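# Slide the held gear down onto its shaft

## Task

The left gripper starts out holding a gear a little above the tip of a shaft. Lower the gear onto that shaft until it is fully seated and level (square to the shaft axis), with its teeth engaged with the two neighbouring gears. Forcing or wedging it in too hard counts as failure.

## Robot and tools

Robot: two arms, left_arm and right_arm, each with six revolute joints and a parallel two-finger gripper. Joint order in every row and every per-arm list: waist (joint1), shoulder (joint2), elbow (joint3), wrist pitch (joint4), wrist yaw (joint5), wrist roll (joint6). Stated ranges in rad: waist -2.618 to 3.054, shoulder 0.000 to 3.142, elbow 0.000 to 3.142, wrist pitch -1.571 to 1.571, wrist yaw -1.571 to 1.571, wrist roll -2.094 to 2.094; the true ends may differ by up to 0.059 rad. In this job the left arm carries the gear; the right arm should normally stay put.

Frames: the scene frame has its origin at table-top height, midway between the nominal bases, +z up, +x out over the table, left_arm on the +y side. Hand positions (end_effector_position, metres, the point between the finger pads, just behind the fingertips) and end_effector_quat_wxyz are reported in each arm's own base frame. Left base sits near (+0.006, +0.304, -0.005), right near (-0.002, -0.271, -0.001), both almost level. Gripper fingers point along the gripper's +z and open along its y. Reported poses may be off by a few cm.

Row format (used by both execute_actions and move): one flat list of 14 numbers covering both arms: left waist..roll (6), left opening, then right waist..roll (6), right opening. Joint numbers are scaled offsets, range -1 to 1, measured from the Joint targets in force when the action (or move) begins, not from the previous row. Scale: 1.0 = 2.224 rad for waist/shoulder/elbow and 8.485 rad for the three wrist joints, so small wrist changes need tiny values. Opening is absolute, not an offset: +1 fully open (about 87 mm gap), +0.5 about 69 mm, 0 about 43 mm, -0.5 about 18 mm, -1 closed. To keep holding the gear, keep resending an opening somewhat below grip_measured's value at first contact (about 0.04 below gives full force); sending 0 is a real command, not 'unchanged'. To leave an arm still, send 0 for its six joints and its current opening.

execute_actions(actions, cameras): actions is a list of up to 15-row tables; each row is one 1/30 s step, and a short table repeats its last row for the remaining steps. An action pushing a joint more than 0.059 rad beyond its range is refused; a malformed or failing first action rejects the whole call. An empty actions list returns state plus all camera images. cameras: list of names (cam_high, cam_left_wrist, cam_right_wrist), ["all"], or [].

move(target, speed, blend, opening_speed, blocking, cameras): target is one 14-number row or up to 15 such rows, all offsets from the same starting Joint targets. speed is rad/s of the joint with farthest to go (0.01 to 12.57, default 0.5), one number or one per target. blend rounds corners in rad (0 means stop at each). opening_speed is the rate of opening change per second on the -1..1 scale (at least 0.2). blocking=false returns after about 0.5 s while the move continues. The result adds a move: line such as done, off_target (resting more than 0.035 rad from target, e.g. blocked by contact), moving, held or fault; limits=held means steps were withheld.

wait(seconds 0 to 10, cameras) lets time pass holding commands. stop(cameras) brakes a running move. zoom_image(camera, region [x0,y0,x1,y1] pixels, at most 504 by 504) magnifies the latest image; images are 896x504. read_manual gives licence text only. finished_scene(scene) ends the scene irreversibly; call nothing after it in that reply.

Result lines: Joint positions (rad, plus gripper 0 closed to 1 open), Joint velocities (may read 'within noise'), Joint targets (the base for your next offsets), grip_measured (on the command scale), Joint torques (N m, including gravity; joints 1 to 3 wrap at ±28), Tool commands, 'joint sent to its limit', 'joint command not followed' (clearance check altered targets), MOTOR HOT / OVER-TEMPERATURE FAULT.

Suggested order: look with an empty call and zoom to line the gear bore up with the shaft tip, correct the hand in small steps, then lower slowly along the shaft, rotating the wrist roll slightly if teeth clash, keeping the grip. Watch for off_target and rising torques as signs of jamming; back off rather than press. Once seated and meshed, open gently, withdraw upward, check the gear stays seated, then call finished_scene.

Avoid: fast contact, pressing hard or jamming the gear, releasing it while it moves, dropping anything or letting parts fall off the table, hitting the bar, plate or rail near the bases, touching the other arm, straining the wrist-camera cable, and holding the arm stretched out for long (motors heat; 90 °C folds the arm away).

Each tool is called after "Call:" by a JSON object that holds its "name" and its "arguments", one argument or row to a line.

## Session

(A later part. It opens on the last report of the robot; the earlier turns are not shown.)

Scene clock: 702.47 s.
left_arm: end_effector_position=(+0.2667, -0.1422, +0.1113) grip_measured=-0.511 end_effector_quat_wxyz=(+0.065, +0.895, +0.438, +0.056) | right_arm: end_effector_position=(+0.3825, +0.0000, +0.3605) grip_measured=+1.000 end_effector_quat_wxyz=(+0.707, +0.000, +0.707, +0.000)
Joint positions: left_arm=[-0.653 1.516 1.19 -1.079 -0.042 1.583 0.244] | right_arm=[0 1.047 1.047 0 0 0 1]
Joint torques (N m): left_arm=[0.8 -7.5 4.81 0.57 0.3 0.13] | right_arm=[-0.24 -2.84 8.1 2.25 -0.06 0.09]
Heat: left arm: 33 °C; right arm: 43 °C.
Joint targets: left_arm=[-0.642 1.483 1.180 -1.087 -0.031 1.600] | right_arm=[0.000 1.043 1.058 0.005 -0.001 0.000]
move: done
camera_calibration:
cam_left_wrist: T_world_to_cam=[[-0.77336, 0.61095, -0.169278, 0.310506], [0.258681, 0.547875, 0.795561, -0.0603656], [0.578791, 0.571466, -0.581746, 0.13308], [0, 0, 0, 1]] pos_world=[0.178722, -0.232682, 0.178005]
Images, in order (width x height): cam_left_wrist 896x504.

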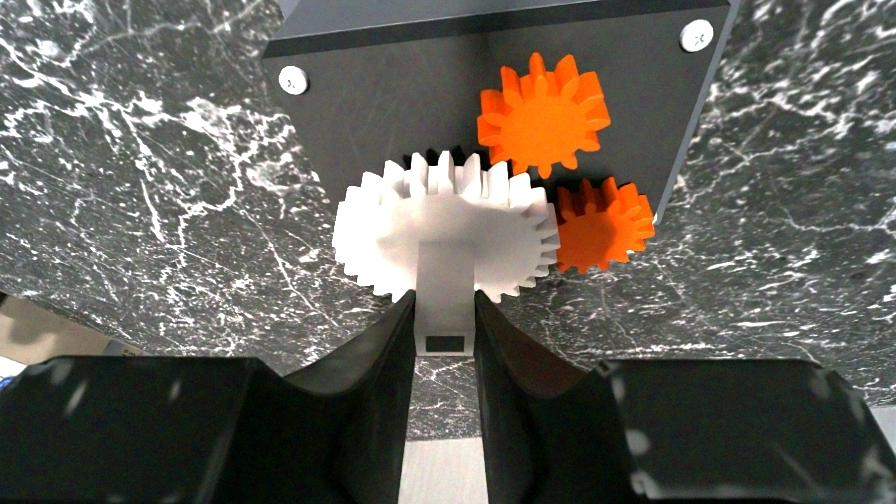

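Call:
{"name": "move", "arguments": {
  "target": [
    [-0.0261,0.0292,0.0157,0.0006,-0.0118,-0.0193,-1,0,0,0,0,0,0,1],
    [-0.0261,0.0292,-0.0004,0.0047,-0.0118,-0.0193,-1,0,0,0,0,0,0,1],
    [-0.0261,0.0292,-0.0004,0.0047,-0.0118,-0.0120,-1,0,0,0,0,0,0,1]
  ],
  "speed": 0.07,
  "cameras": ["cam_left_wrist"]
}}

Call:
{"name": "zoom_image", "arguments": {
  "camera": "cam_left_wrist",
  "region": [490, 120, 590, 220]
}}

Call:
{"name": "zoom_image", "arguments": {
  "camera": "cam_left_wrist",
  "region": [530, 180, 660, 290]
}}

Scene clock: 749.23 s.
left_arm: end_effector_position=(+0.2681, -0.1436, +0.1106) grip_measured=-0.511 end_effector_quat_wxyz=(+0.057, +0.877, +0.469, +0.085) | right_arm: end_effector_position=(+0.3825, +0.0000, +0.3605) grip_measured=+1.000 end_effector_quat_wxyz=(+0.707, +0.000, +0.707, +0.000)
Joint positions: left_arm=[-0.695 1.532 1.189 -1.058 -0.115 1.476 0.244] | right_arm=[0 1.047 1.047 0 0 0 1]
Joint torques (N m): left_arm=[-0.72 -3.77 4.85 0.74 -0.07 0.19] | right_arm=[-0.24 -2.84 8.1 2.25 -0.07 0.1]
Heat: left arm: 35 °C; right arm: 44 °C.
Joint targets: left_arm=[-0.701 1.548 1.179 -1.048 -0.131 1.499] | right_arm=[0.000 1.043 1.058 0.005 -0.001 0.000]
move: done
camera_calibration:
cam_left_wrist: T_world_to_cam=[[-0.809942, 0.557151, -0.183239, 0.315997], [0.182739, 0.536593, 0.823817, -0.0438302], [0.557316, 0.633759, -0.536422, 0.142383], [0, 0, 0, 1]] pos_world=[0.184596, -0.242776, 0.170389]
Images, in order (width x height): cam_left_wrist 896x504.

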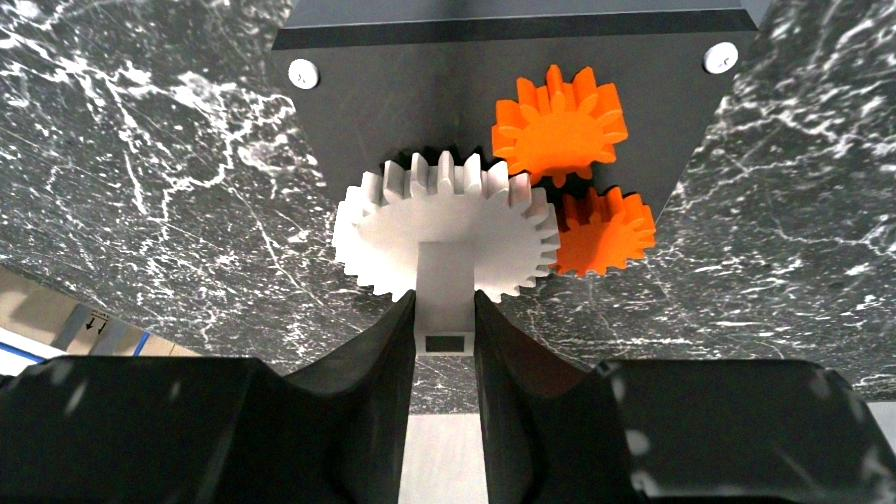

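Scaled by 5.040 from the camera's 896x504 image, which has a finer 1280x720 frame.

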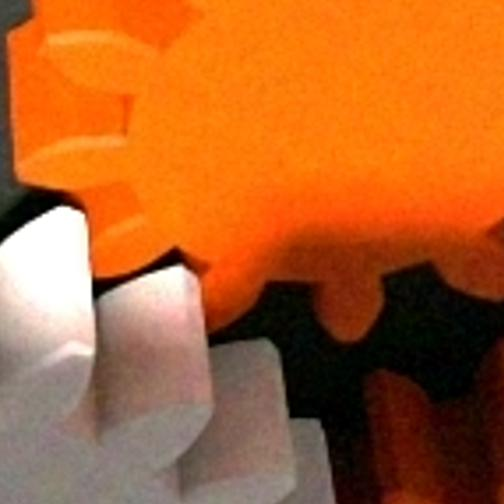

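Scaled by 3.877 from the camera's 896x504 image, which has a finer 1280x720 frame.

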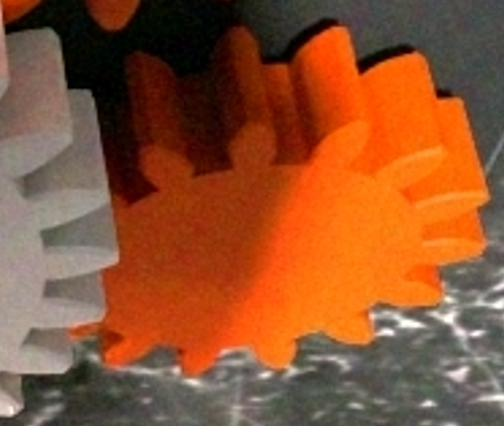

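Call:
{"name": "move", "arguments": {
  "target": [
    [0.0184,0,0,0,0.0086,0.0032,-1,0,0,0,0,0,0,1],
    [0.0184,0,-0.0058,0.0006,0.0086,0.0032,-1,0,0,0,0,0,0,1]
  ],
  "speed": 0.06
}}

Scene clock: 755.37 s.
left_arm: end_effector_position=(+0.2682, -0.1436, +0.1089) grip_measured=-0.511 end_effector_quat_wxyz=(+0.060, +0.882, +0.462, +0.071) | right_arm: end_effector_position=(+0.3825, +0.0000, +0.3605) grip_measured=+1.000 end_effector_quat_wxyz=(+0.707, +0.000, +0.707, +0.000)
Joint positions: left_arm=[-0.676 1.532 1.189 -1.06 -0.082 1.508 0.244] | right_arm=[0 1.047 1.047 0 0 0 1]
Joint torques (N m): left_arm=[1.39 -3.82 3.74 0.87 0.41 0.13] | right_arm=[-0.24 -2.84 8.1 2.25 -0.07 0.09]
Heat: left arm: 34 °C; right arm: 44 °C.
Joint targets: left_arm=[-0.660 1.548 1.166 -1.043 -0.058 1.526] | right_arm=[0.000 1.043 1.058 0.005 -0.001 0.000]
move: done

Call:
{"name": "move", "arguments": {
  "target": [
    [-0.0184,0,0.018,-0.003,-0.0086,-0.0032,-1,0,0,0,0,0,0,1],
    [-0.0184,0,0.008,-0.0005,-0.0086,0.0003,-1,0,0,0,0,0,0,1],
    [0,0,0.006,0,0,0.0035,-1,0,0,0,0,0,0,1],
    [0,0,0,0,0,0.0035,-1,0,0,0,0,0,0,1]
  ],
  "speed": 0.1
}}

Call:
{"name": "move", "arguments": {
  "target": [
    [-0.0184,0,0.018,-0.003,-0.0086,-0.0032,-1,0,0,0,0,0,0,1],
    [-0.0184,0,0.008,-0.0005,-0.0086,0.0003,-1,0,0,0,0,0,0,1],
    [0,0,0.006,0,0,0.0035,-1,0,0,0,0,0,0,1],
    [0,0,0,0,0,0.0035,-1,0,0,0,0,0,0,1]
  ],
  "speed": 0.1,
  "cameras": ["cam_left_wrist"]
}}

Call:
{"name": "zoom_image", "arguments": {
  "camera": "cam_left_wrist",
  "region": [480, 110, 660, 290]
}}

Scene clock: 771.07 s.
left_arm: end_effector_position=(+0.2684, -0.1439, +0.1089) grip_measured=-0.511 end_effector_quat_wxyz=(+0.058, +0.888, +0.450, +0.071) | right_arm: end_effector_position=(+0.3825, +0.0000, +0.3605) grip_measured=+1.000 end_effector_quat_wxyz=(+0.707, +0.000, +0.707, +0.000)
Joint positions: left_arm=[-0.675 1.532 1.189 -1.063 -0.08 1.536 0.244] | right_arm=[0 1.047 1.047 0 0 0 1]
Joint torques (N m): left_arm=[1.37 -3.78 3.78 0.88 0.4 0.19] | right_arm=[-0.24 -2.84 8.1 2.25 -0.06 0.09]
Heat: left arm: 33 °C; right arm: 44 °C.
Joint targets: left_arm=[-0.660 1.548 1.166 -1.042 -0.058 1.555] | right_arm=[0.000 1.043 1.058 0.005 -0.001 0.000]
move: done

Scene clock: 774.10 s.
left_arm: end_effector_position=(+0.2686, -0.1440, +0.1088) grip_measured=-0.511 end_effector_quat_wxyz=(+0.055, +0.895, +0.437, +0.070) | right_arm: end_effector_position=(+0.3825, +0.0000, +0.3605) grip_measured=+1.000 end_effector_quat_wxyz=(+0.707, +0.000, +0.707, +0.000)
Joint positions: left_arm=[-0.674 1.532 1.189 -1.067 -0.078 1.565 0.244] | right_arm=[0 1.047 1.047 0 0 0 1]
Joint torques (N m): left_arm=[1.21 -3.78 3.73 0.9 0.4 0.21] | right_arm=[-0.24 -2.84 8.09 2.25 -0.06 0.09]
Heat: left arm: 33 °C; right arm: 44 °C.
Joint targets: left_arm=[-0.660 1.548 1.166 -1.043 -0.058 1.585] | right_arm=[0.000 1.043 1.058 0.005 -0.001 0.000]
move: done
camera_calibration:
cam_left_wrist: T_world_to_cam=[[-0.771855, 0.61406, -0.164835, 0.312281], [0.243768, 0.525257, 0.81528, -0.0592694], [0.587212, 0.589097, -0.55511, 0.12891], [0, 0, 0, 1]] pos_world=[0.179786, -0.236568, 0.171355]
Images, in order (width x height): cam_left_wrist 896x504.

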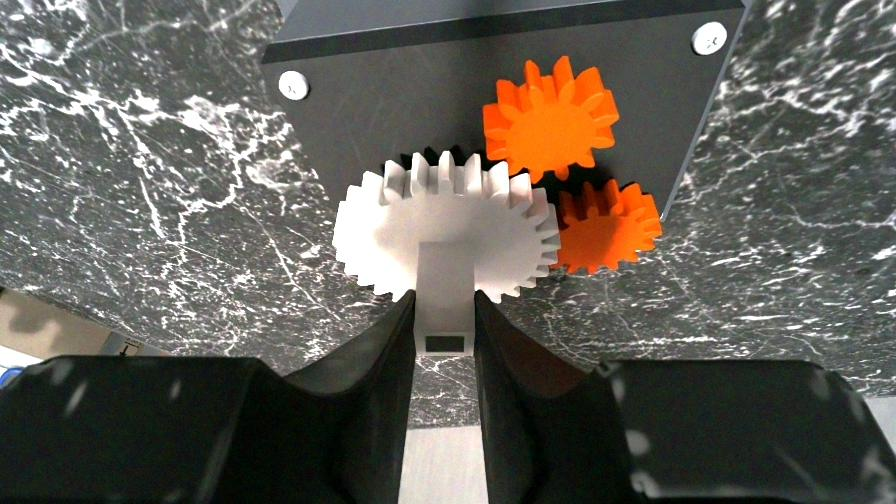

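Scaled by 2.800 from the camera's 896x504 image, which has a finer 1280x720 frame.

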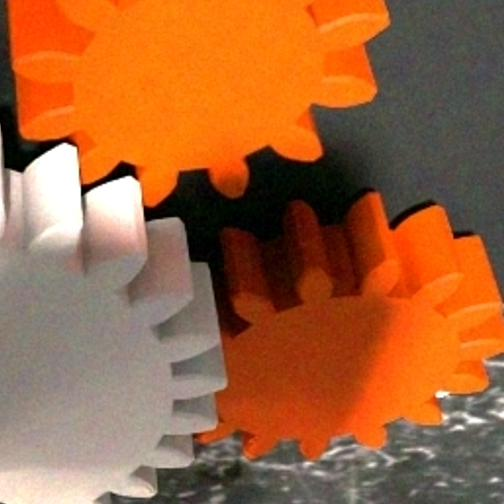

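Call:
{"name": "move", "arguments": {
  "target": [
    [-0.0184,0,0.035,-0.0085,-0.0086,-0.0032,-1,0,0,0,0,0,0,1],
    [-0.0184,0.0067,0.0417,-0.0085,-0.0086,-0.0296,-1,0,0,0,0,0,0,1],
    [-0.0184,0.0067,0.0147,-0.0005,-0.0086,-0.0296,-1,0,0,0,0,0,0,1],
    [0,0.0067,0.0127,0,0,-0.0225,-1,0,0,0,0,0,0,1],
    [0,0.0067,0.0067,0,0,-0.0225,-1,0,0,0,0,0,0,1]
  ],
  "speed": 0.1,
  "cameras": ["cam_left_wrist"]
}}

Call:
{"name": "zoom_image", "arguments": {
  "camera": "cam_left_wrist",
  "region": [480, 110, 660, 290]
}}

Call:
{"name": "zoom_image", "arguments": {
  "camera": "cam_left_wrist",
  "region": [490, 120, 590, 220]
}}

Scene clock: 794.63 s.
left_arm: end_effector_position=(+0.2670, -0.1421, +0.1090) grip_measured=-0.511 end_effector_quat_wxyz=(+0.063, +0.849, +0.520, +0.065) | right_arm: end_effector_position=(+0.3825, +0.0000, +0.3605) grip_measured=+1.000 end_effector_quat_wxyz=(+0.707, +0.000, +0.707, +0.000)
Joint positions: left_arm=[-0.671 1.549 1.21 -1.068 -0.079 1.378 0.244] | right_arm=[0 1.047 1.047 0 0 0 1]
Joint torques (N m): left_arm=[0.77 -3.99 3.25 0.92 0.37 0.15] | right_arm=[-0.25 -2.84 8.1 2.25 -0.07 0.09]
Heat: left arm: 32 °C; right arm: 44 °C.
Joint targets: left_arm=[-0.660 1.563 1.181 -1.043 -0.058 1.394] | right_arm=[0.000 1.043 1.058 0.005 -0.001 0.000]
move: done
camera_calibration:
cam_left_wrist: T_world_to_cam=[[-0.872742, 0.453752, -0.180086, 0.315695], [0.142401, 0.589469, 0.79514, -0.0217184], [0.466951, 0.668307, -0.57907, 0.174914], [0, 0, 0, 1]] pos_world=[0.196936, -0.247341, 0.175408]
Images, in order (width x height): cam_left_wrist 896x504.

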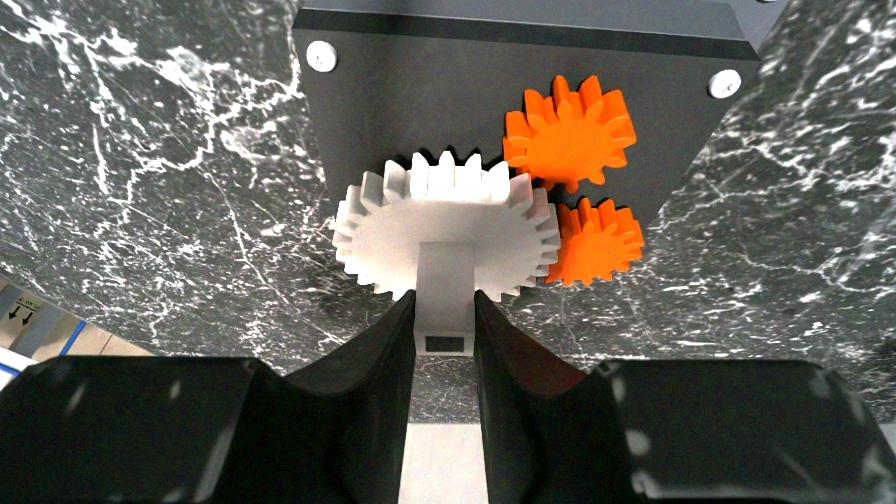

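Scaled by 2.800 from the camera's 896x504 image, which has a finer 1280x720 frame.

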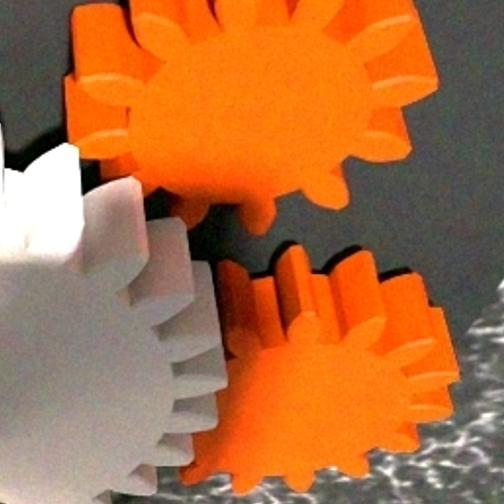

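Scaled by 5.040 from the camera's 896x504 image, which has a finer 1280x720 frame.

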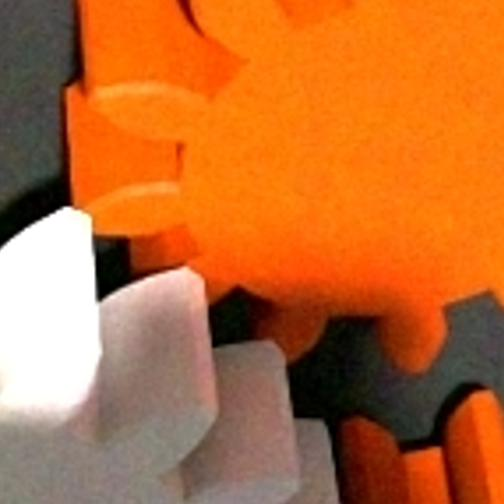

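Call:
{"name": "wait", "arguments": {
  "seconds": 0,
  "cameras": ["cam_high"]
}}

Call:
{"name": "zoom_image", "arguments": {
  "camera": "cam_high",
  "region": [490, 230, 550, 290]
}}

Scene clock: 809.90 s.
left_arm: end_effector_position=(+0.2670, -0.1421, +0.1091) grip_measured=-0.511 end_effector_quat_wxyz=(+0.063, +0.849, +0.520, +0.065) | right_arm: end_effector_position=(+0.3825, +0.0000, +0.3605) grip_measured=+1.000 end_effector_quat_wxyz=(+0.707, +0.000, +0.707, +0.000)
Joint positions: left_arm=[-0.671 1.549 1.21 -1.068 -0.079 1.379 0.244] | right_arm=[0 1.047 1.047 0 0 0 1]
Joint torques (N m): left_arm=[0.87 -4.08 3.25 0.92 0.39 0.12] | right_arm=[-0.24 -2.84 8.1 2.25 -0.07 0.1]
Heat: left arm: 32 °C; right arm: 44 °C.
Joint targets: left_arm=[-0.660 1.563 1.181 -1.043 -0.058 1.394] | right_arm=[0.000 1.043 1.058 0.005 -0.001 0.000]
Tool commands: left_gripper/opening=-1.0 right_gripper/opening=+1.0
Images, in order (width x height): cam_high 896x504.

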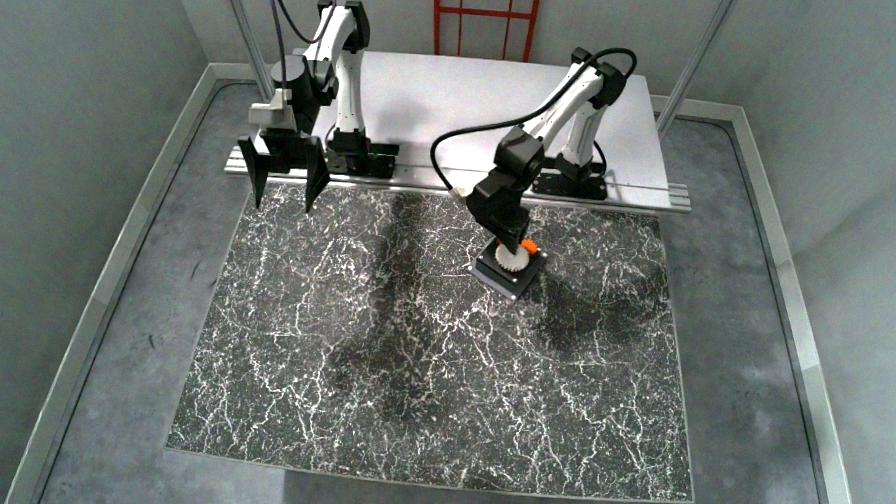

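Scaled by 8.400 from the camera's 896x504 image, which has a finer 1280x720 frame.

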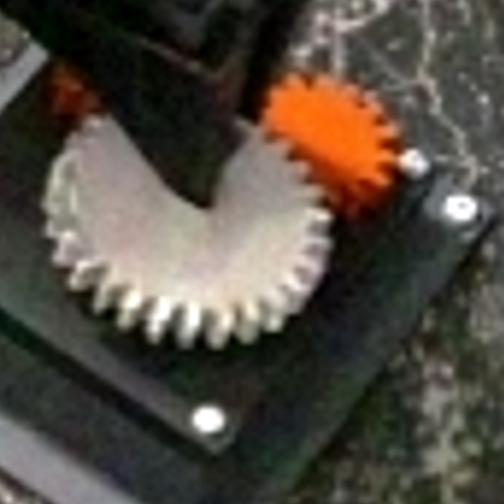

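Call:
{"name": "zoom_image", "arguments": {
  "camera": "cam_high",
  "region": [514, 236, 540, 262]
}}

Scaled by 19.385 from the camera's 896x504 image, which has a finer 1280x720 frame.

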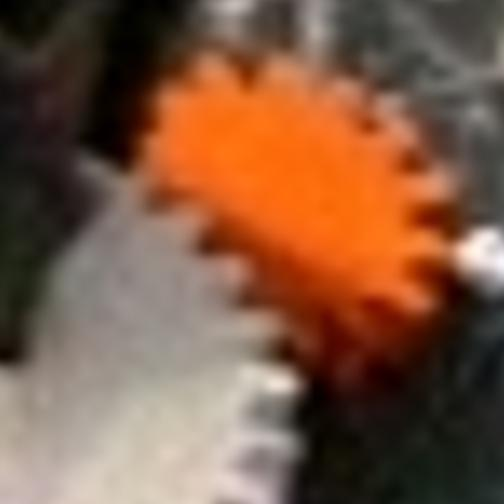

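Call:
{"name": "move", "arguments": {
  "target": [
    [0,0,0.018,-0.003,0,0,-1,0,0,0,0,0,0,1],
    [0.0121,0,0.018,-0.003,0.0045,0.0033,-1,0,0,0,0,0,0,1],
    [0.0121,0,0.002,0,0.0045,0.0033,-1,0,0,0,0,0,0,1],
    [0.0121,-0.0261,-0.0047,0,0.0045,0.0116,-1,0,0,0,0,0,0,1]
  ],
  "speed": 0.08,
  "cameras": ["cam_left_wrist","cam_high"]
}}

Call:
{"name": "zoom_image", "arguments": {
  "camera": "cam_left_wrist",
  "region": [490, 120, 590, 220]
}}

Call:
{"name": "zoom_image", "arguments": {
  "camera": "cam_high",
  "region": [490, 230, 550, 290]
}}

Call:
{"name": "zoom_image", "arguments": {
  "camera": "cam_high",
  "region": [514, 236, 540, 262]
}}

Scene clock: 842.07 s.
left_arm: end_effector_position=(+0.2671, -0.1414, +0.1096) grip_measured=-0.511 end_effector_quat_wxyz=(+0.073, +0.869, +0.487, +0.054) | right_arm: end_effector_position=(+0.3825, +0.0000, +0.3605) grip_measured=+1.000 end_effector_quat_wxyz=(+0.707, +0.000, +0.707, +0.000)
Joint positions: left_arm=[-0.648 1.522 1.19 -1.061 -0.04 1.476 0.244] | right_arm=[0 1.047 1.047 0 0 0 1]
Joint torques (N m): left_arm=[1.26 -6.3 3.93 0.87 0.41 0.14] | right_arm=[-0.24 -2.82 8.1 2.25 -0.07 0.1]
Heat: left arm: 31 °C; right arm: 44 °C.
Joint targets: left_arm=[-0.633 1.505 1.170 -1.042 -0.020 1.493] | right_arm=[0.000 1.043 1.058 0.005 -0.001 0.000]
move: done
camera_calibration:
cam_left_wrist: T_world_to_cam=[[-0.835227, 0.517915, -0.184825, 0.31515], [0.194991, 0.593197, 0.781086, -0.0345499], [0.514174, 0.616345, -0.596443, 0.156668], [0, 0, 0, 1]] pos_world=[0.189404, -0.239288, 0.178677]
Images, in order (width x height): cam_high 896x504, cam_left_wrist 896x504.

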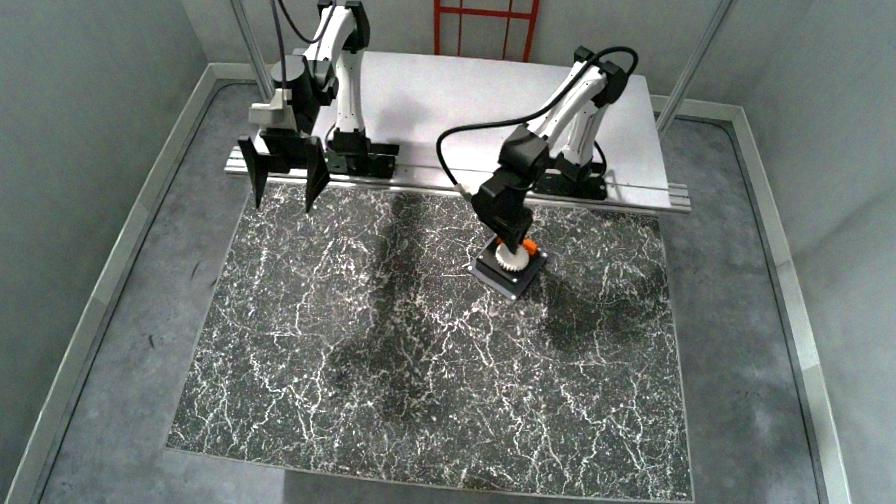

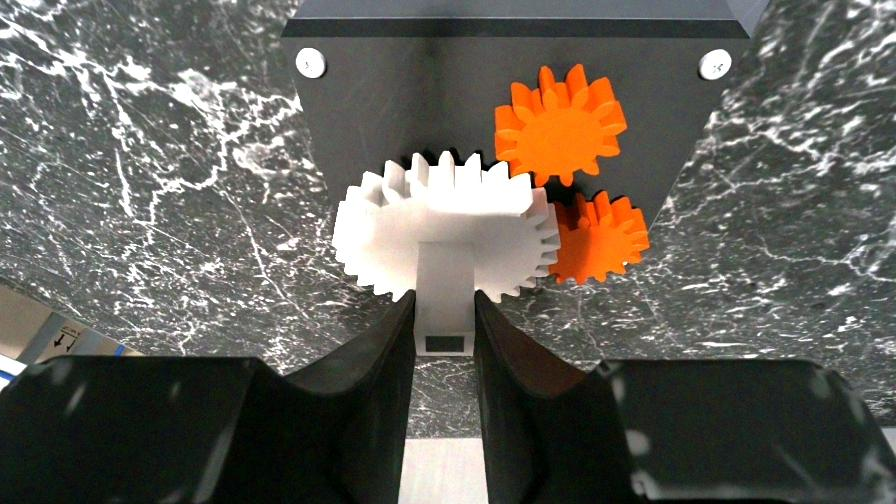

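Scaled by 5.040 from the camera's 896x504 image, which has a finer 1280x720 frame.

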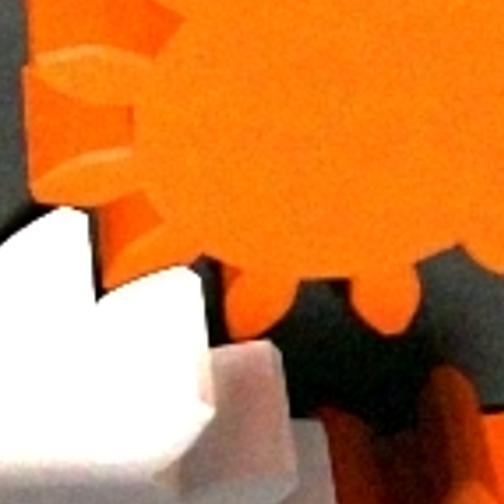

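Scaled by 8.400 from the camera's 896x504 image, which has a finer 1280x720 frame.

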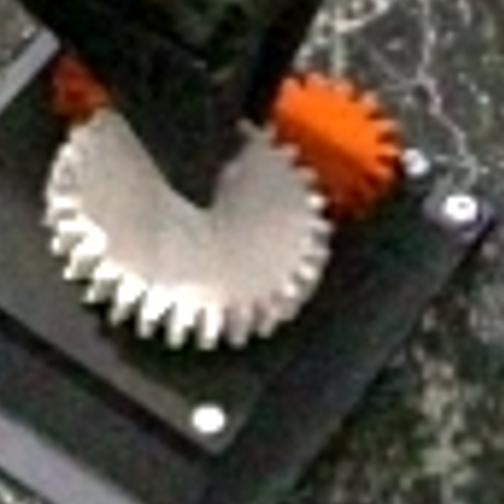

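Scaled by 19.385 from the camera's 896x504 image, which has a finer 1280x720 frame.

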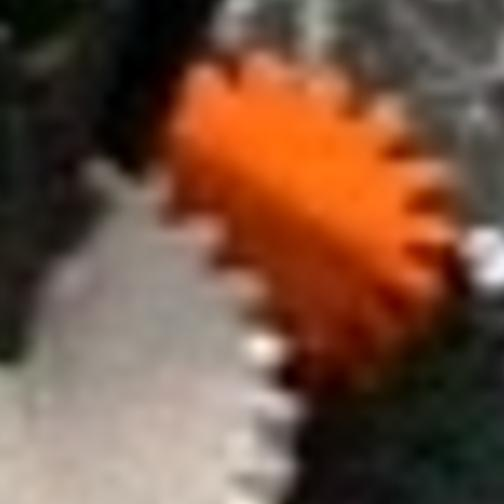

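Call:
{"name": "move", "arguments": {
  "target": [0,0.008,0.002,-0.0006,0.001,0.0070,-1,0,0,0,0,0,0,1],
  "speed": 0.08,
  "cameras": ["cam_left_wrist","cam_high"]
}}

Call:
{"name": "zoom_image", "arguments": {
  "camera": "cam_left_wrist",
  "region": [490, 120, 590, 220]
}}

Call:
{"name": "zoom_image", "arguments": {
  "camera": "cam_high",
  "region": [514, 236, 540, 262]
}}

Scene clock: 855.90 s.
left_arm: end_effector_position=(+0.2683, -0.1418, +0.1096) grip_measured=-0.511 end_effector_quat_wxyz=(+0.071, +0.881, +0.464, +0.053) | right_arm: end_effector_position=(+0.3825, +0.0000, +0.3605) grip_measured=+1.000 end_effector_quat_wxyz=(+0.707, +0.000, +0.707, +0.000)
Joint positions: left_arm=[-0.644 1.522 1.19 -1.065 -0.035 1.53 0.244] | right_arm=[0 1.047 1.047 0 0 0 1]
Joint torques (N m): left_arm=[0.9 -4.92 4.37 0.86 0.46 0.19] | right_arm=[-0.24 -2.82 8.1 2.25 -0.07 0.09]
Heat: left arm: 32 °C; right arm: 44 °C.
Joint targets: left_arm=[-0.633 1.522 1.175 -1.047 -0.011 1.552] | right_arm=[0.000 1.043 1.058 0.005 -0.001 0.000]
move: done
camera_calibration:
cam_left_wrist: T_world_to_cam=[[-0.808215, 0.560922, -0.179318, 0.314595], [0.226348, 0.577009, 0.784746, -0.0456629], [0.54365, 0.593655, -0.593311, 0.144843], [0, 0, 0, 1]] pos_world=[0.185852, -0.236102, 0.178183]
Images, in order (width x height): cam_high 896x504, cam_left_wrist 896x504.

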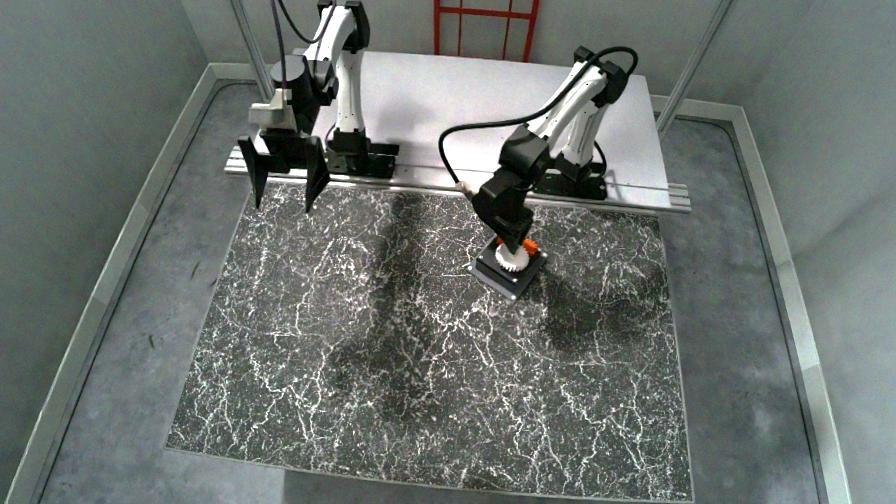

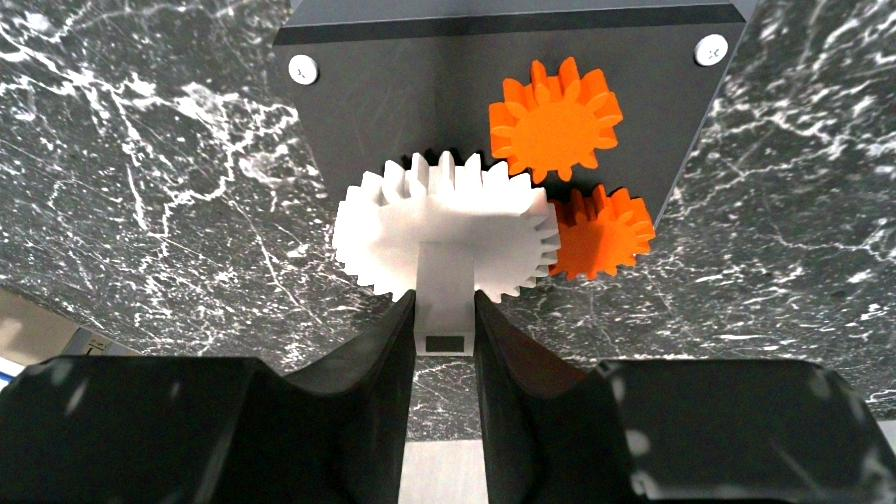

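Scaled by 5.040 from the camera's 896x504 image, which has a finer 1280x720 frame.

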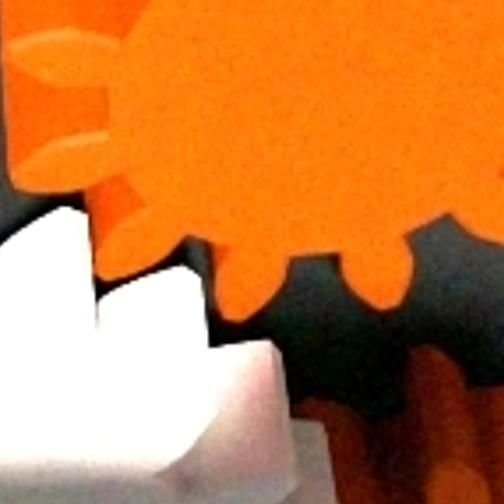

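Scaled by 19.385 from the camera's 896x504 image, which has a finer 1280x720 frame.

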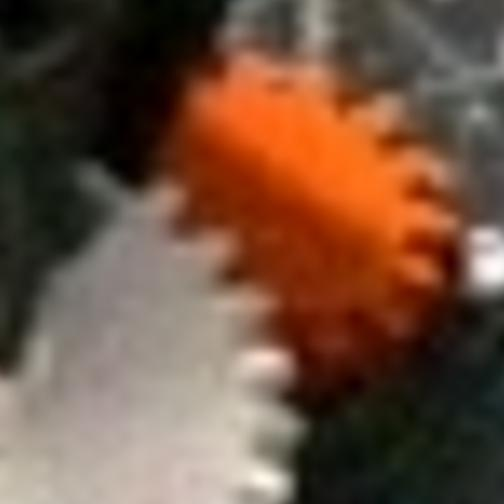

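Call:
{"name": "move", "arguments": {
  "target": [-0.018,0.0058,-0.0027,0,-0.00884,0,-1,0,0,0,0,0,0,0],
  "speed": 0.1,
  "cameras": ["cam_high","cam_left_wrist"]
}}

Call:
{"name": "zoom_image", "arguments": {
  "camera": "cam_left_wrist",
  "region": [490, 120, 590, 220]
}}

Call:
{"name": "zoom_image", "arguments": {
  "camera": "cam_high",
  "region": [500, 222, 550, 272]
}}

Scene clock: 909.80 s.
left_arm: end_effector_position=(+0.2676, -0.1419, +0.1095) grip_measured=-0.511 end_effector_quat_wxyz=(+0.061, +0.887, +0.453, +0.068) | right_arm: end_effector_position=(+0.3825, +0.0000, +0.3605) grip_measured=+0.000 end_effector_quat_wxyz=(+0.707, +0.000, +0.707, +0.000)
Joint positions: left_arm=[-0.667 1.522 1.183 -1.063 -0.072 1.535 0.244] | right_arm=[0 1.047 1.047 0 0 0 0.5]
Joint torques (N m): left_arm=[-0.58 -3.86 4.44 0.82 -0.02 0.15] | right_arm=[-0.23 -2.84 8.1 2.25 -0.07 0.09]
Heat: left arm: 32 °C; right arm: 44 °C.
Joint targets: left_arm=[-0.673 1.535 1.169 -1.048 -0.087 1.552] | right_arm=[0.000 1.043 1.058 0.005 -0.001 0.000]
move: done
camera_calibration:
cam_left_wrist: T_world_to_cam=[[-0.792504, 0.584287, -0.174773, 0.312745], [0.224071, 0.545494, 0.807607, -0.0517797], [0.567212, 0.60087, -0.563228, 0.136643], [0, 0, 0, 1]] pos_world=[0.181948, -0.236592, 0.173438]
Images, in order (width x height): cam_high 896x504, cam_left_wrist 896x504.

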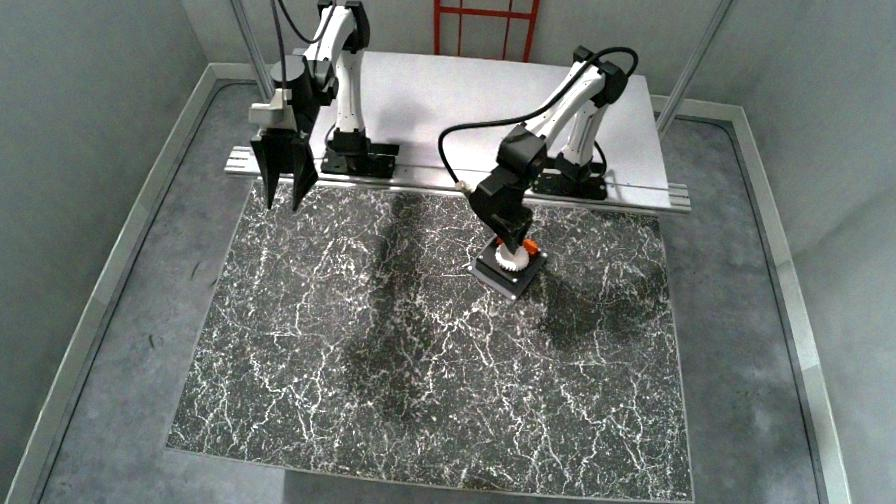

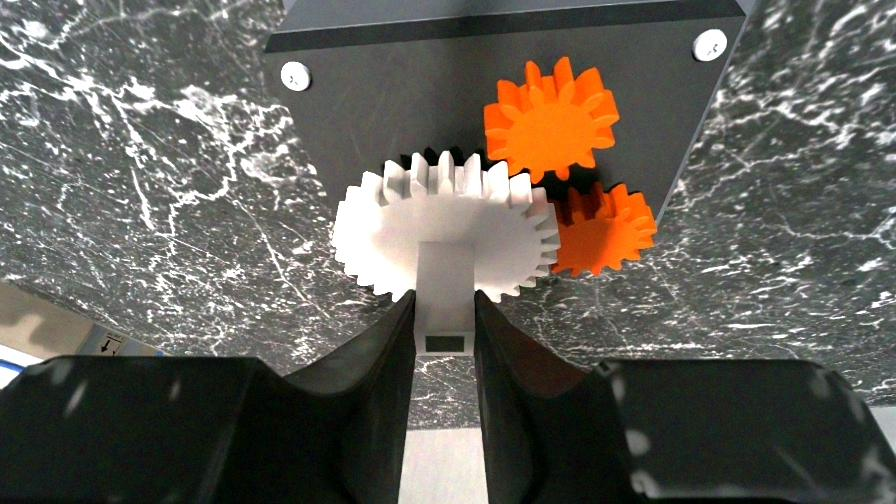

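Scaled by 5.040 from the camera's 896x504 image, which has a finer 1280x720 frame.

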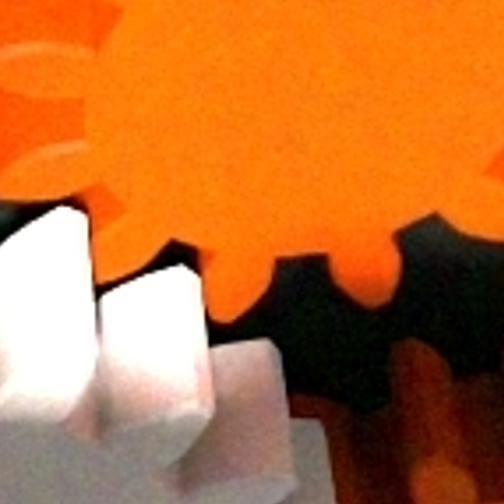

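Scaled by 10.080 from the camera's 896x504 image, which has a finer 1280x720 frame.

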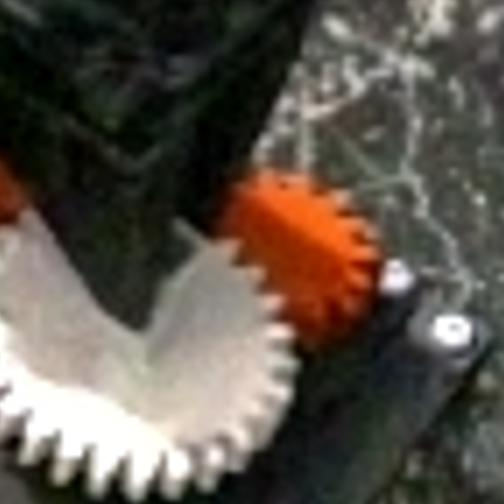

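Call:
{"name": "move", "arguments": {
  "target": [
    [-0.018,0.0105,-0.0072,0.0014,-0.00884,0,-1,0,0,0,0,0,0,0],
    [-0.018,0.009,-0.0072,0.0014,-0.00884,0.004,-1,0,0,0,0,0,0,0],
    [-0.018,0.009,-0.0072,0.0014,-0.00884,0.002,-1,0,0,0,0,0,0,0]
  ],
  "speed": 0.05,
  "cameras": ["cam_high","cam_left_wrist"]
}}

Call:
{"name": "zoom_image", "arguments": {
  "camera": "cam_left_wrist",
  "region": [490, 120, 590, 220]
}}

Call:
{"name": "zoom_image", "arguments": {
  "camera": "cam_high",
  "region": [514, 236, 540, 262]
}}

Scene clock: 920.37 s.
left_arm: end_effector_position=(+0.2690, -0.1451, +0.1026) grip_measured=-0.511 end_effector_quat_wxyz=(+0.038, +0.901, +0.421, +0.094) | right_arm: end_effector_position=(+0.3825, +0.0000, +0.3605) grip_measured=+0.000 end_effector_quat_wxyz=(+0.707, +0.000, +0.707, +0.000)
Joint positions: left_arm=[-0.712 1.545 1.163 -1.041 -0.141 1.565 0.244] | right_arm=[0 1.047 1.047 0 0 0 0.5]
Joint torques (N m): left_arm=[-0.27 -4.15 4.75 0.7 -0.16 0.01] | right_arm=[-0.24 -2.82 8.1 2.25 -0.07 0.09]
Heat: left arm: 31 °C; right arm: 44 °C.
Joint targets: left_arm=[-0.713 1.555 1.153 -1.035 -0.162 1.569] | right_arm=[0.000 1.043 1.058 0.005 -0.001 0.000]
move: done
camera_calibration:
cam_left_wrist: T_world_to_cam=[[-0.749082, 0.644521, -0.153195, 0.309317], [0.232849, 0.472644, 0.849935, -0.061955], [0.620208, 0.600999, -0.504125, 0.113497], [0, 0, 0, 1]] pos_world=[0.175738, -0.23829, 0.15726]
Images, in order (width x height): cam_high 896x504, cam_left_wrist 896x504.

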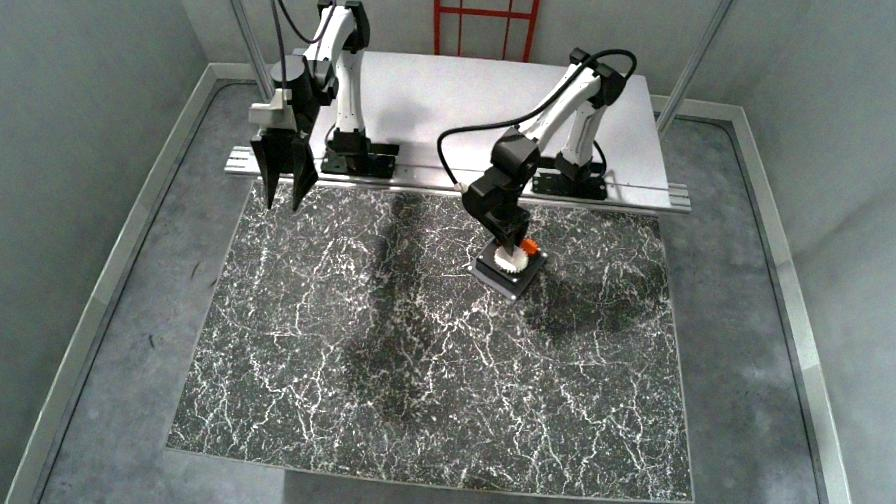

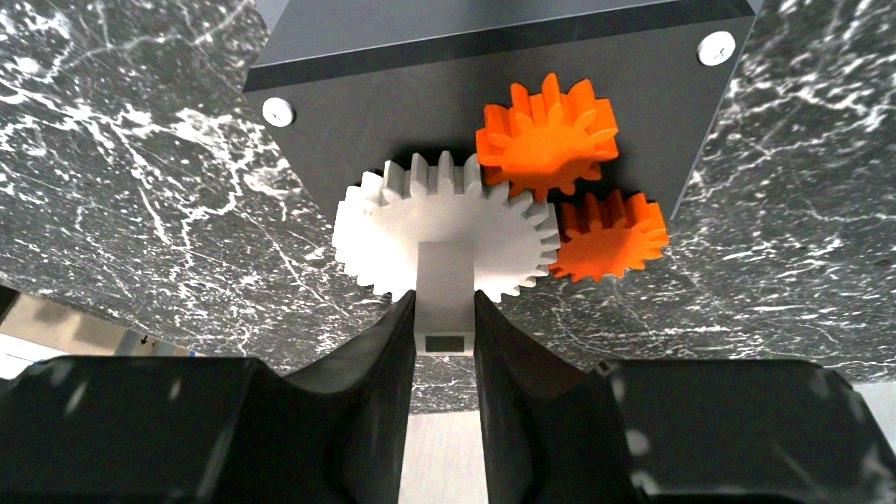

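Scaled by 5.040 from the camera's 896x504 image, which has a finer 1280x720 frame.

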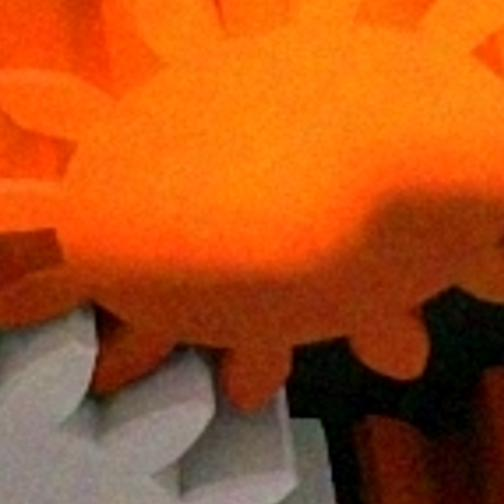

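Scaled by 19.385 from the camera's 896x504 image, which has a finer 1280x720 frame.

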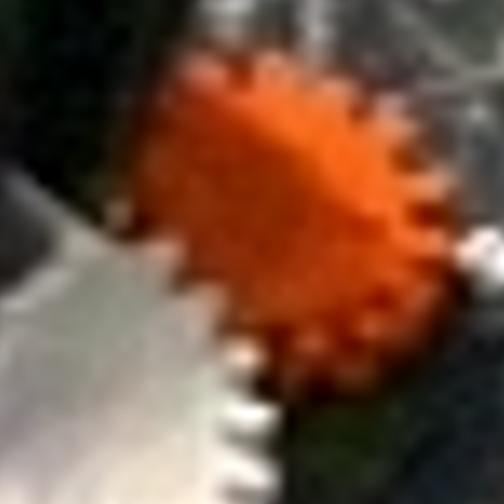

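Call:
{"name": "move", "arguments": {
  "target": [0.0243,0,0,0,0.0126,0.004,-1,0,0,0,0,0,0,0],
  "speed": 0.1,
  "cameras": ["cam_high","cam_left_wrist"]
}}

Call:
{"name": "zoom_image", "arguments": {
  "camera": "cam_left_wrist",
  "region": [320, 60, 690, 310]
}}

Call:
{"name": "zoom_image", "arguments": {
  "camera": "cam_high",
  "region": [460, 222, 560, 308]
}}

Scene clock: 929.47 s.
left_arm: end_effector_position=(+0.2688, -0.1441, +0.0986) grip_measured=-0.511 end_effector_quat_wxyz=(+0.052, +0.899, +0.430, +0.065) | right_arm: end_effector_position=(+0.3825, +0.0000, +0.3605) grip_measured=+0.000 end_effector_quat_wxyz=(+0.707, +0.000, +0.707, +0.000)
Joint positions: left_arm=[-0.67 1.545 1.163 -1.039 -0.07 1.585 0.244] | right_arm=[0 1.047 1.047 0 0 0 0.5]
Joint torques (N m): left_arm=[0.91 -4.25 4.64 0.69 0.33 0.16] | right_arm=[-0.25 -2.84 8.12 2.25 -0.06 0.1]
Heat: left arm: 32 °C; right arm: 44 °C.
Joint targets: left_arm=[-0.659 1.555 1.153 -1.036 -0.054 1.603] | right_arm=[0.000 1.043 1.058 0.005 -0.001 0.000]
move: done
camera_calibration:
cam_left_wrist: T_world_to_cam=[[-0.763576, 0.627362, -0.152869, 0.309219], [0.262566, 0.517951, 0.814116, -0.0569753], [0.589925, 0.581501, -0.560219, 0.121904], [0, 0, 0, 1]] pos_world=[0.179158, -0.235369, 0.161948]
Images, in order (width x height): cam_high 896x504, cam_left_wrist 896x504.

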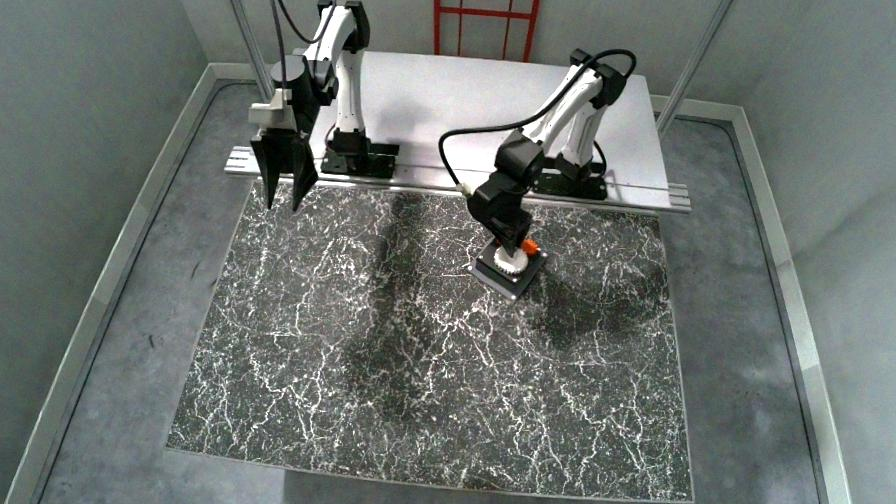

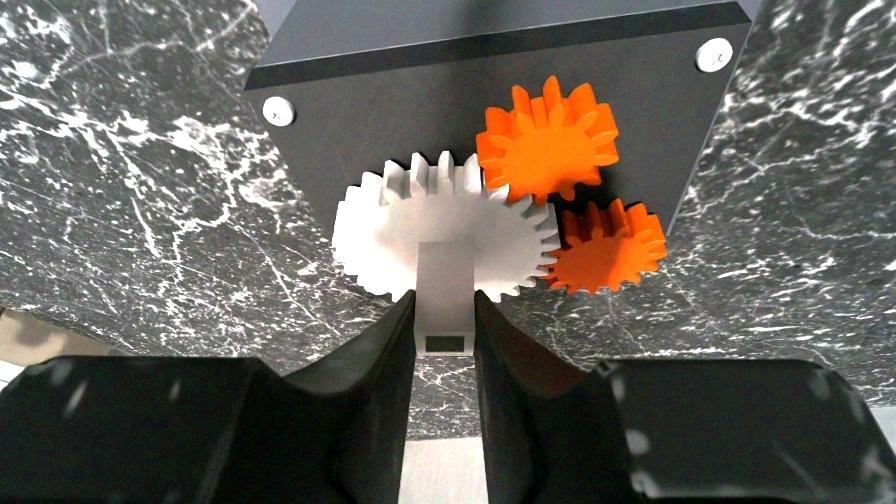

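Scaled by 1.362 from the camera's 896x504 image, which has a finer 1280x720 frame.

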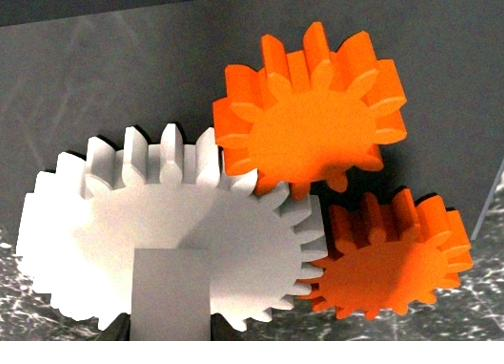

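Scaled by 5.040 from the camera's 896x504 image, which has a finer 1280x720 frame.

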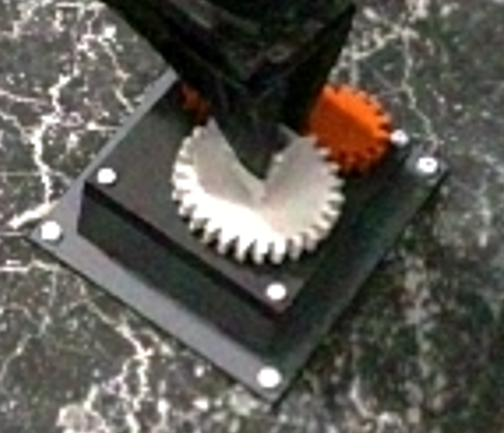

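Call:
{"name": "move", "arguments": {
  "target": [-0.003,0.001,-0.005,0.0024,0,0,-1,0,0,0,0,0,0,0],
  "speed": 0.05
}}

Scene clock: 934.70 s.
left_arm: end_effector_position=(+0.2689, -0.1442, +0.0984) grip_measured=-0.511 end_effector_quat_wxyz=(+0.052, +0.899, +0.430, +0.065) | right_arm: end_effector_position=(+0.3825, +0.0000, +0.3605) grip_measured=+0.000 end_effector_quat_wxyz=(+0.707, +0.000, +0.707, +0.000)
Joint positions: left_arm=[-0.67 1.545 1.162 -1.038 -0.07 1.585 0.244] | right_arm=[0 1.047 1.047 0 0 0 0.5]
Joint torques (N m): left_arm=[0.16 -4.1 3.88 0.86 0.34 0.14] | right_arm=[-0.24 -2.82 8.1 2.25 -0.07 0.1]
Heat: left arm: 32 °C; right arm: 44 °C.
Joint targets: left_arm=[-0.666 1.557 1.142 -1.015 -0.054 1.603] | right_arm=[0.000 1.043 1.058 0.005 -0.001 0.000]
move: done

Call:
{"name": "move", "arguments": {
  "target": [0,0,0,0,0,0,-0.1,0,0,0,0,0,0,0],
  "opening_speed": 0.4,
  "cameras": ["cam_high","cam_left_wrist"]
}}

Call:
{"name": "zoom_image", "arguments": {
  "camera": "cam_left_wrist",
  "region": [320, 60, 690, 310]
}}

Scene clock: 941.53 s.
left_arm: end_effector_position=(+0.2688, -0.1454, +0.0957) grip_measured=-0.100 end_effector_quat_wxyz=(+0.055, +0.899, +0.429, +0.063) | right_arm: end_effector_position=(+0.3825, +0.0000, +0.3605) grip_measured=+0.000 end_effector_quat_wxyz=(+0.707, +0.000, +0.707, +0.000)
Joint positions: left_arm=[-0.67 1.545 1.152 -1.024 -0.064 1.586 0.45] | right_arm=[0 1.047 1.047 0 0 0 0.5]
Joint torques (N m): left_arm=[0.31 -4.1 4.86 0.73 0.26 0.16] | right_arm=[-0.24 -2.82 8.1 2.25 -0.07 0.09]
Heat: left arm: 32 °C; right arm: 44 °C.
Joint targets: left_arm=[-0.666 1.557 1.142 -1.015 -0.055 1.603] | right_arm=[0.000 1.043 1.058 0.005 -0.001 0.000]
move: done
camera_calibration:
cam_left_wrist: T_world_to_cam=[[-0.762279, 0.627813, -0.157422, 0.309791], [0.263768, 0.523421, 0.81022, -0.0530475], [0.591065, 0.576091, -0.56459, 0.120425], [0, 0, 0, 1]] pos_world=[0.17896, -0.2361, 0.159739]
Images, in order (width x height): cam_high 896x504, cam_left_wrist 896x504.

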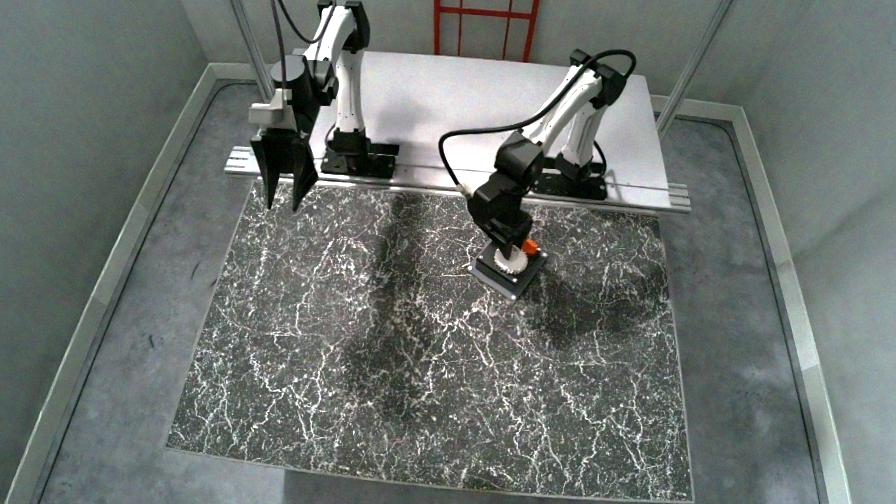

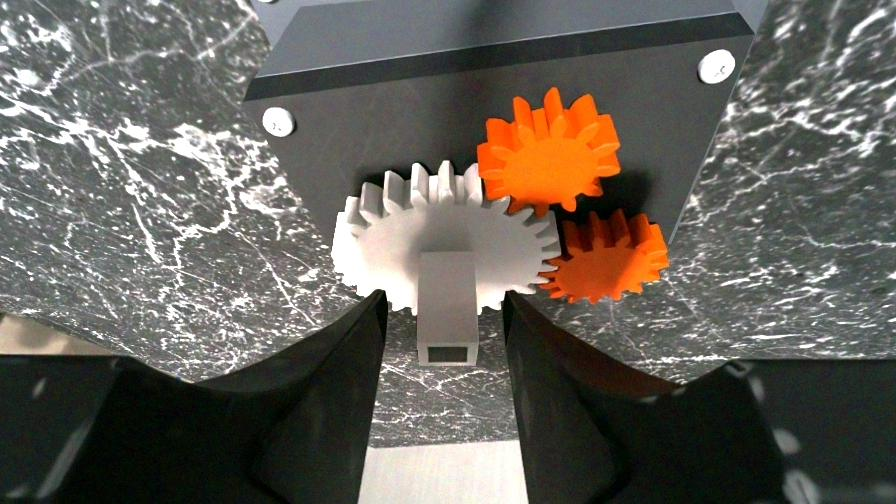

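Scaled by 1.362 from the camera's 896x504 image, which has a finer 1280x720 frame.

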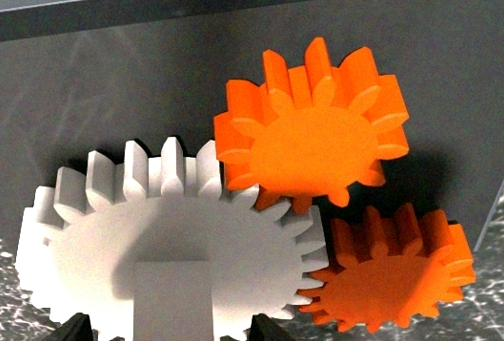

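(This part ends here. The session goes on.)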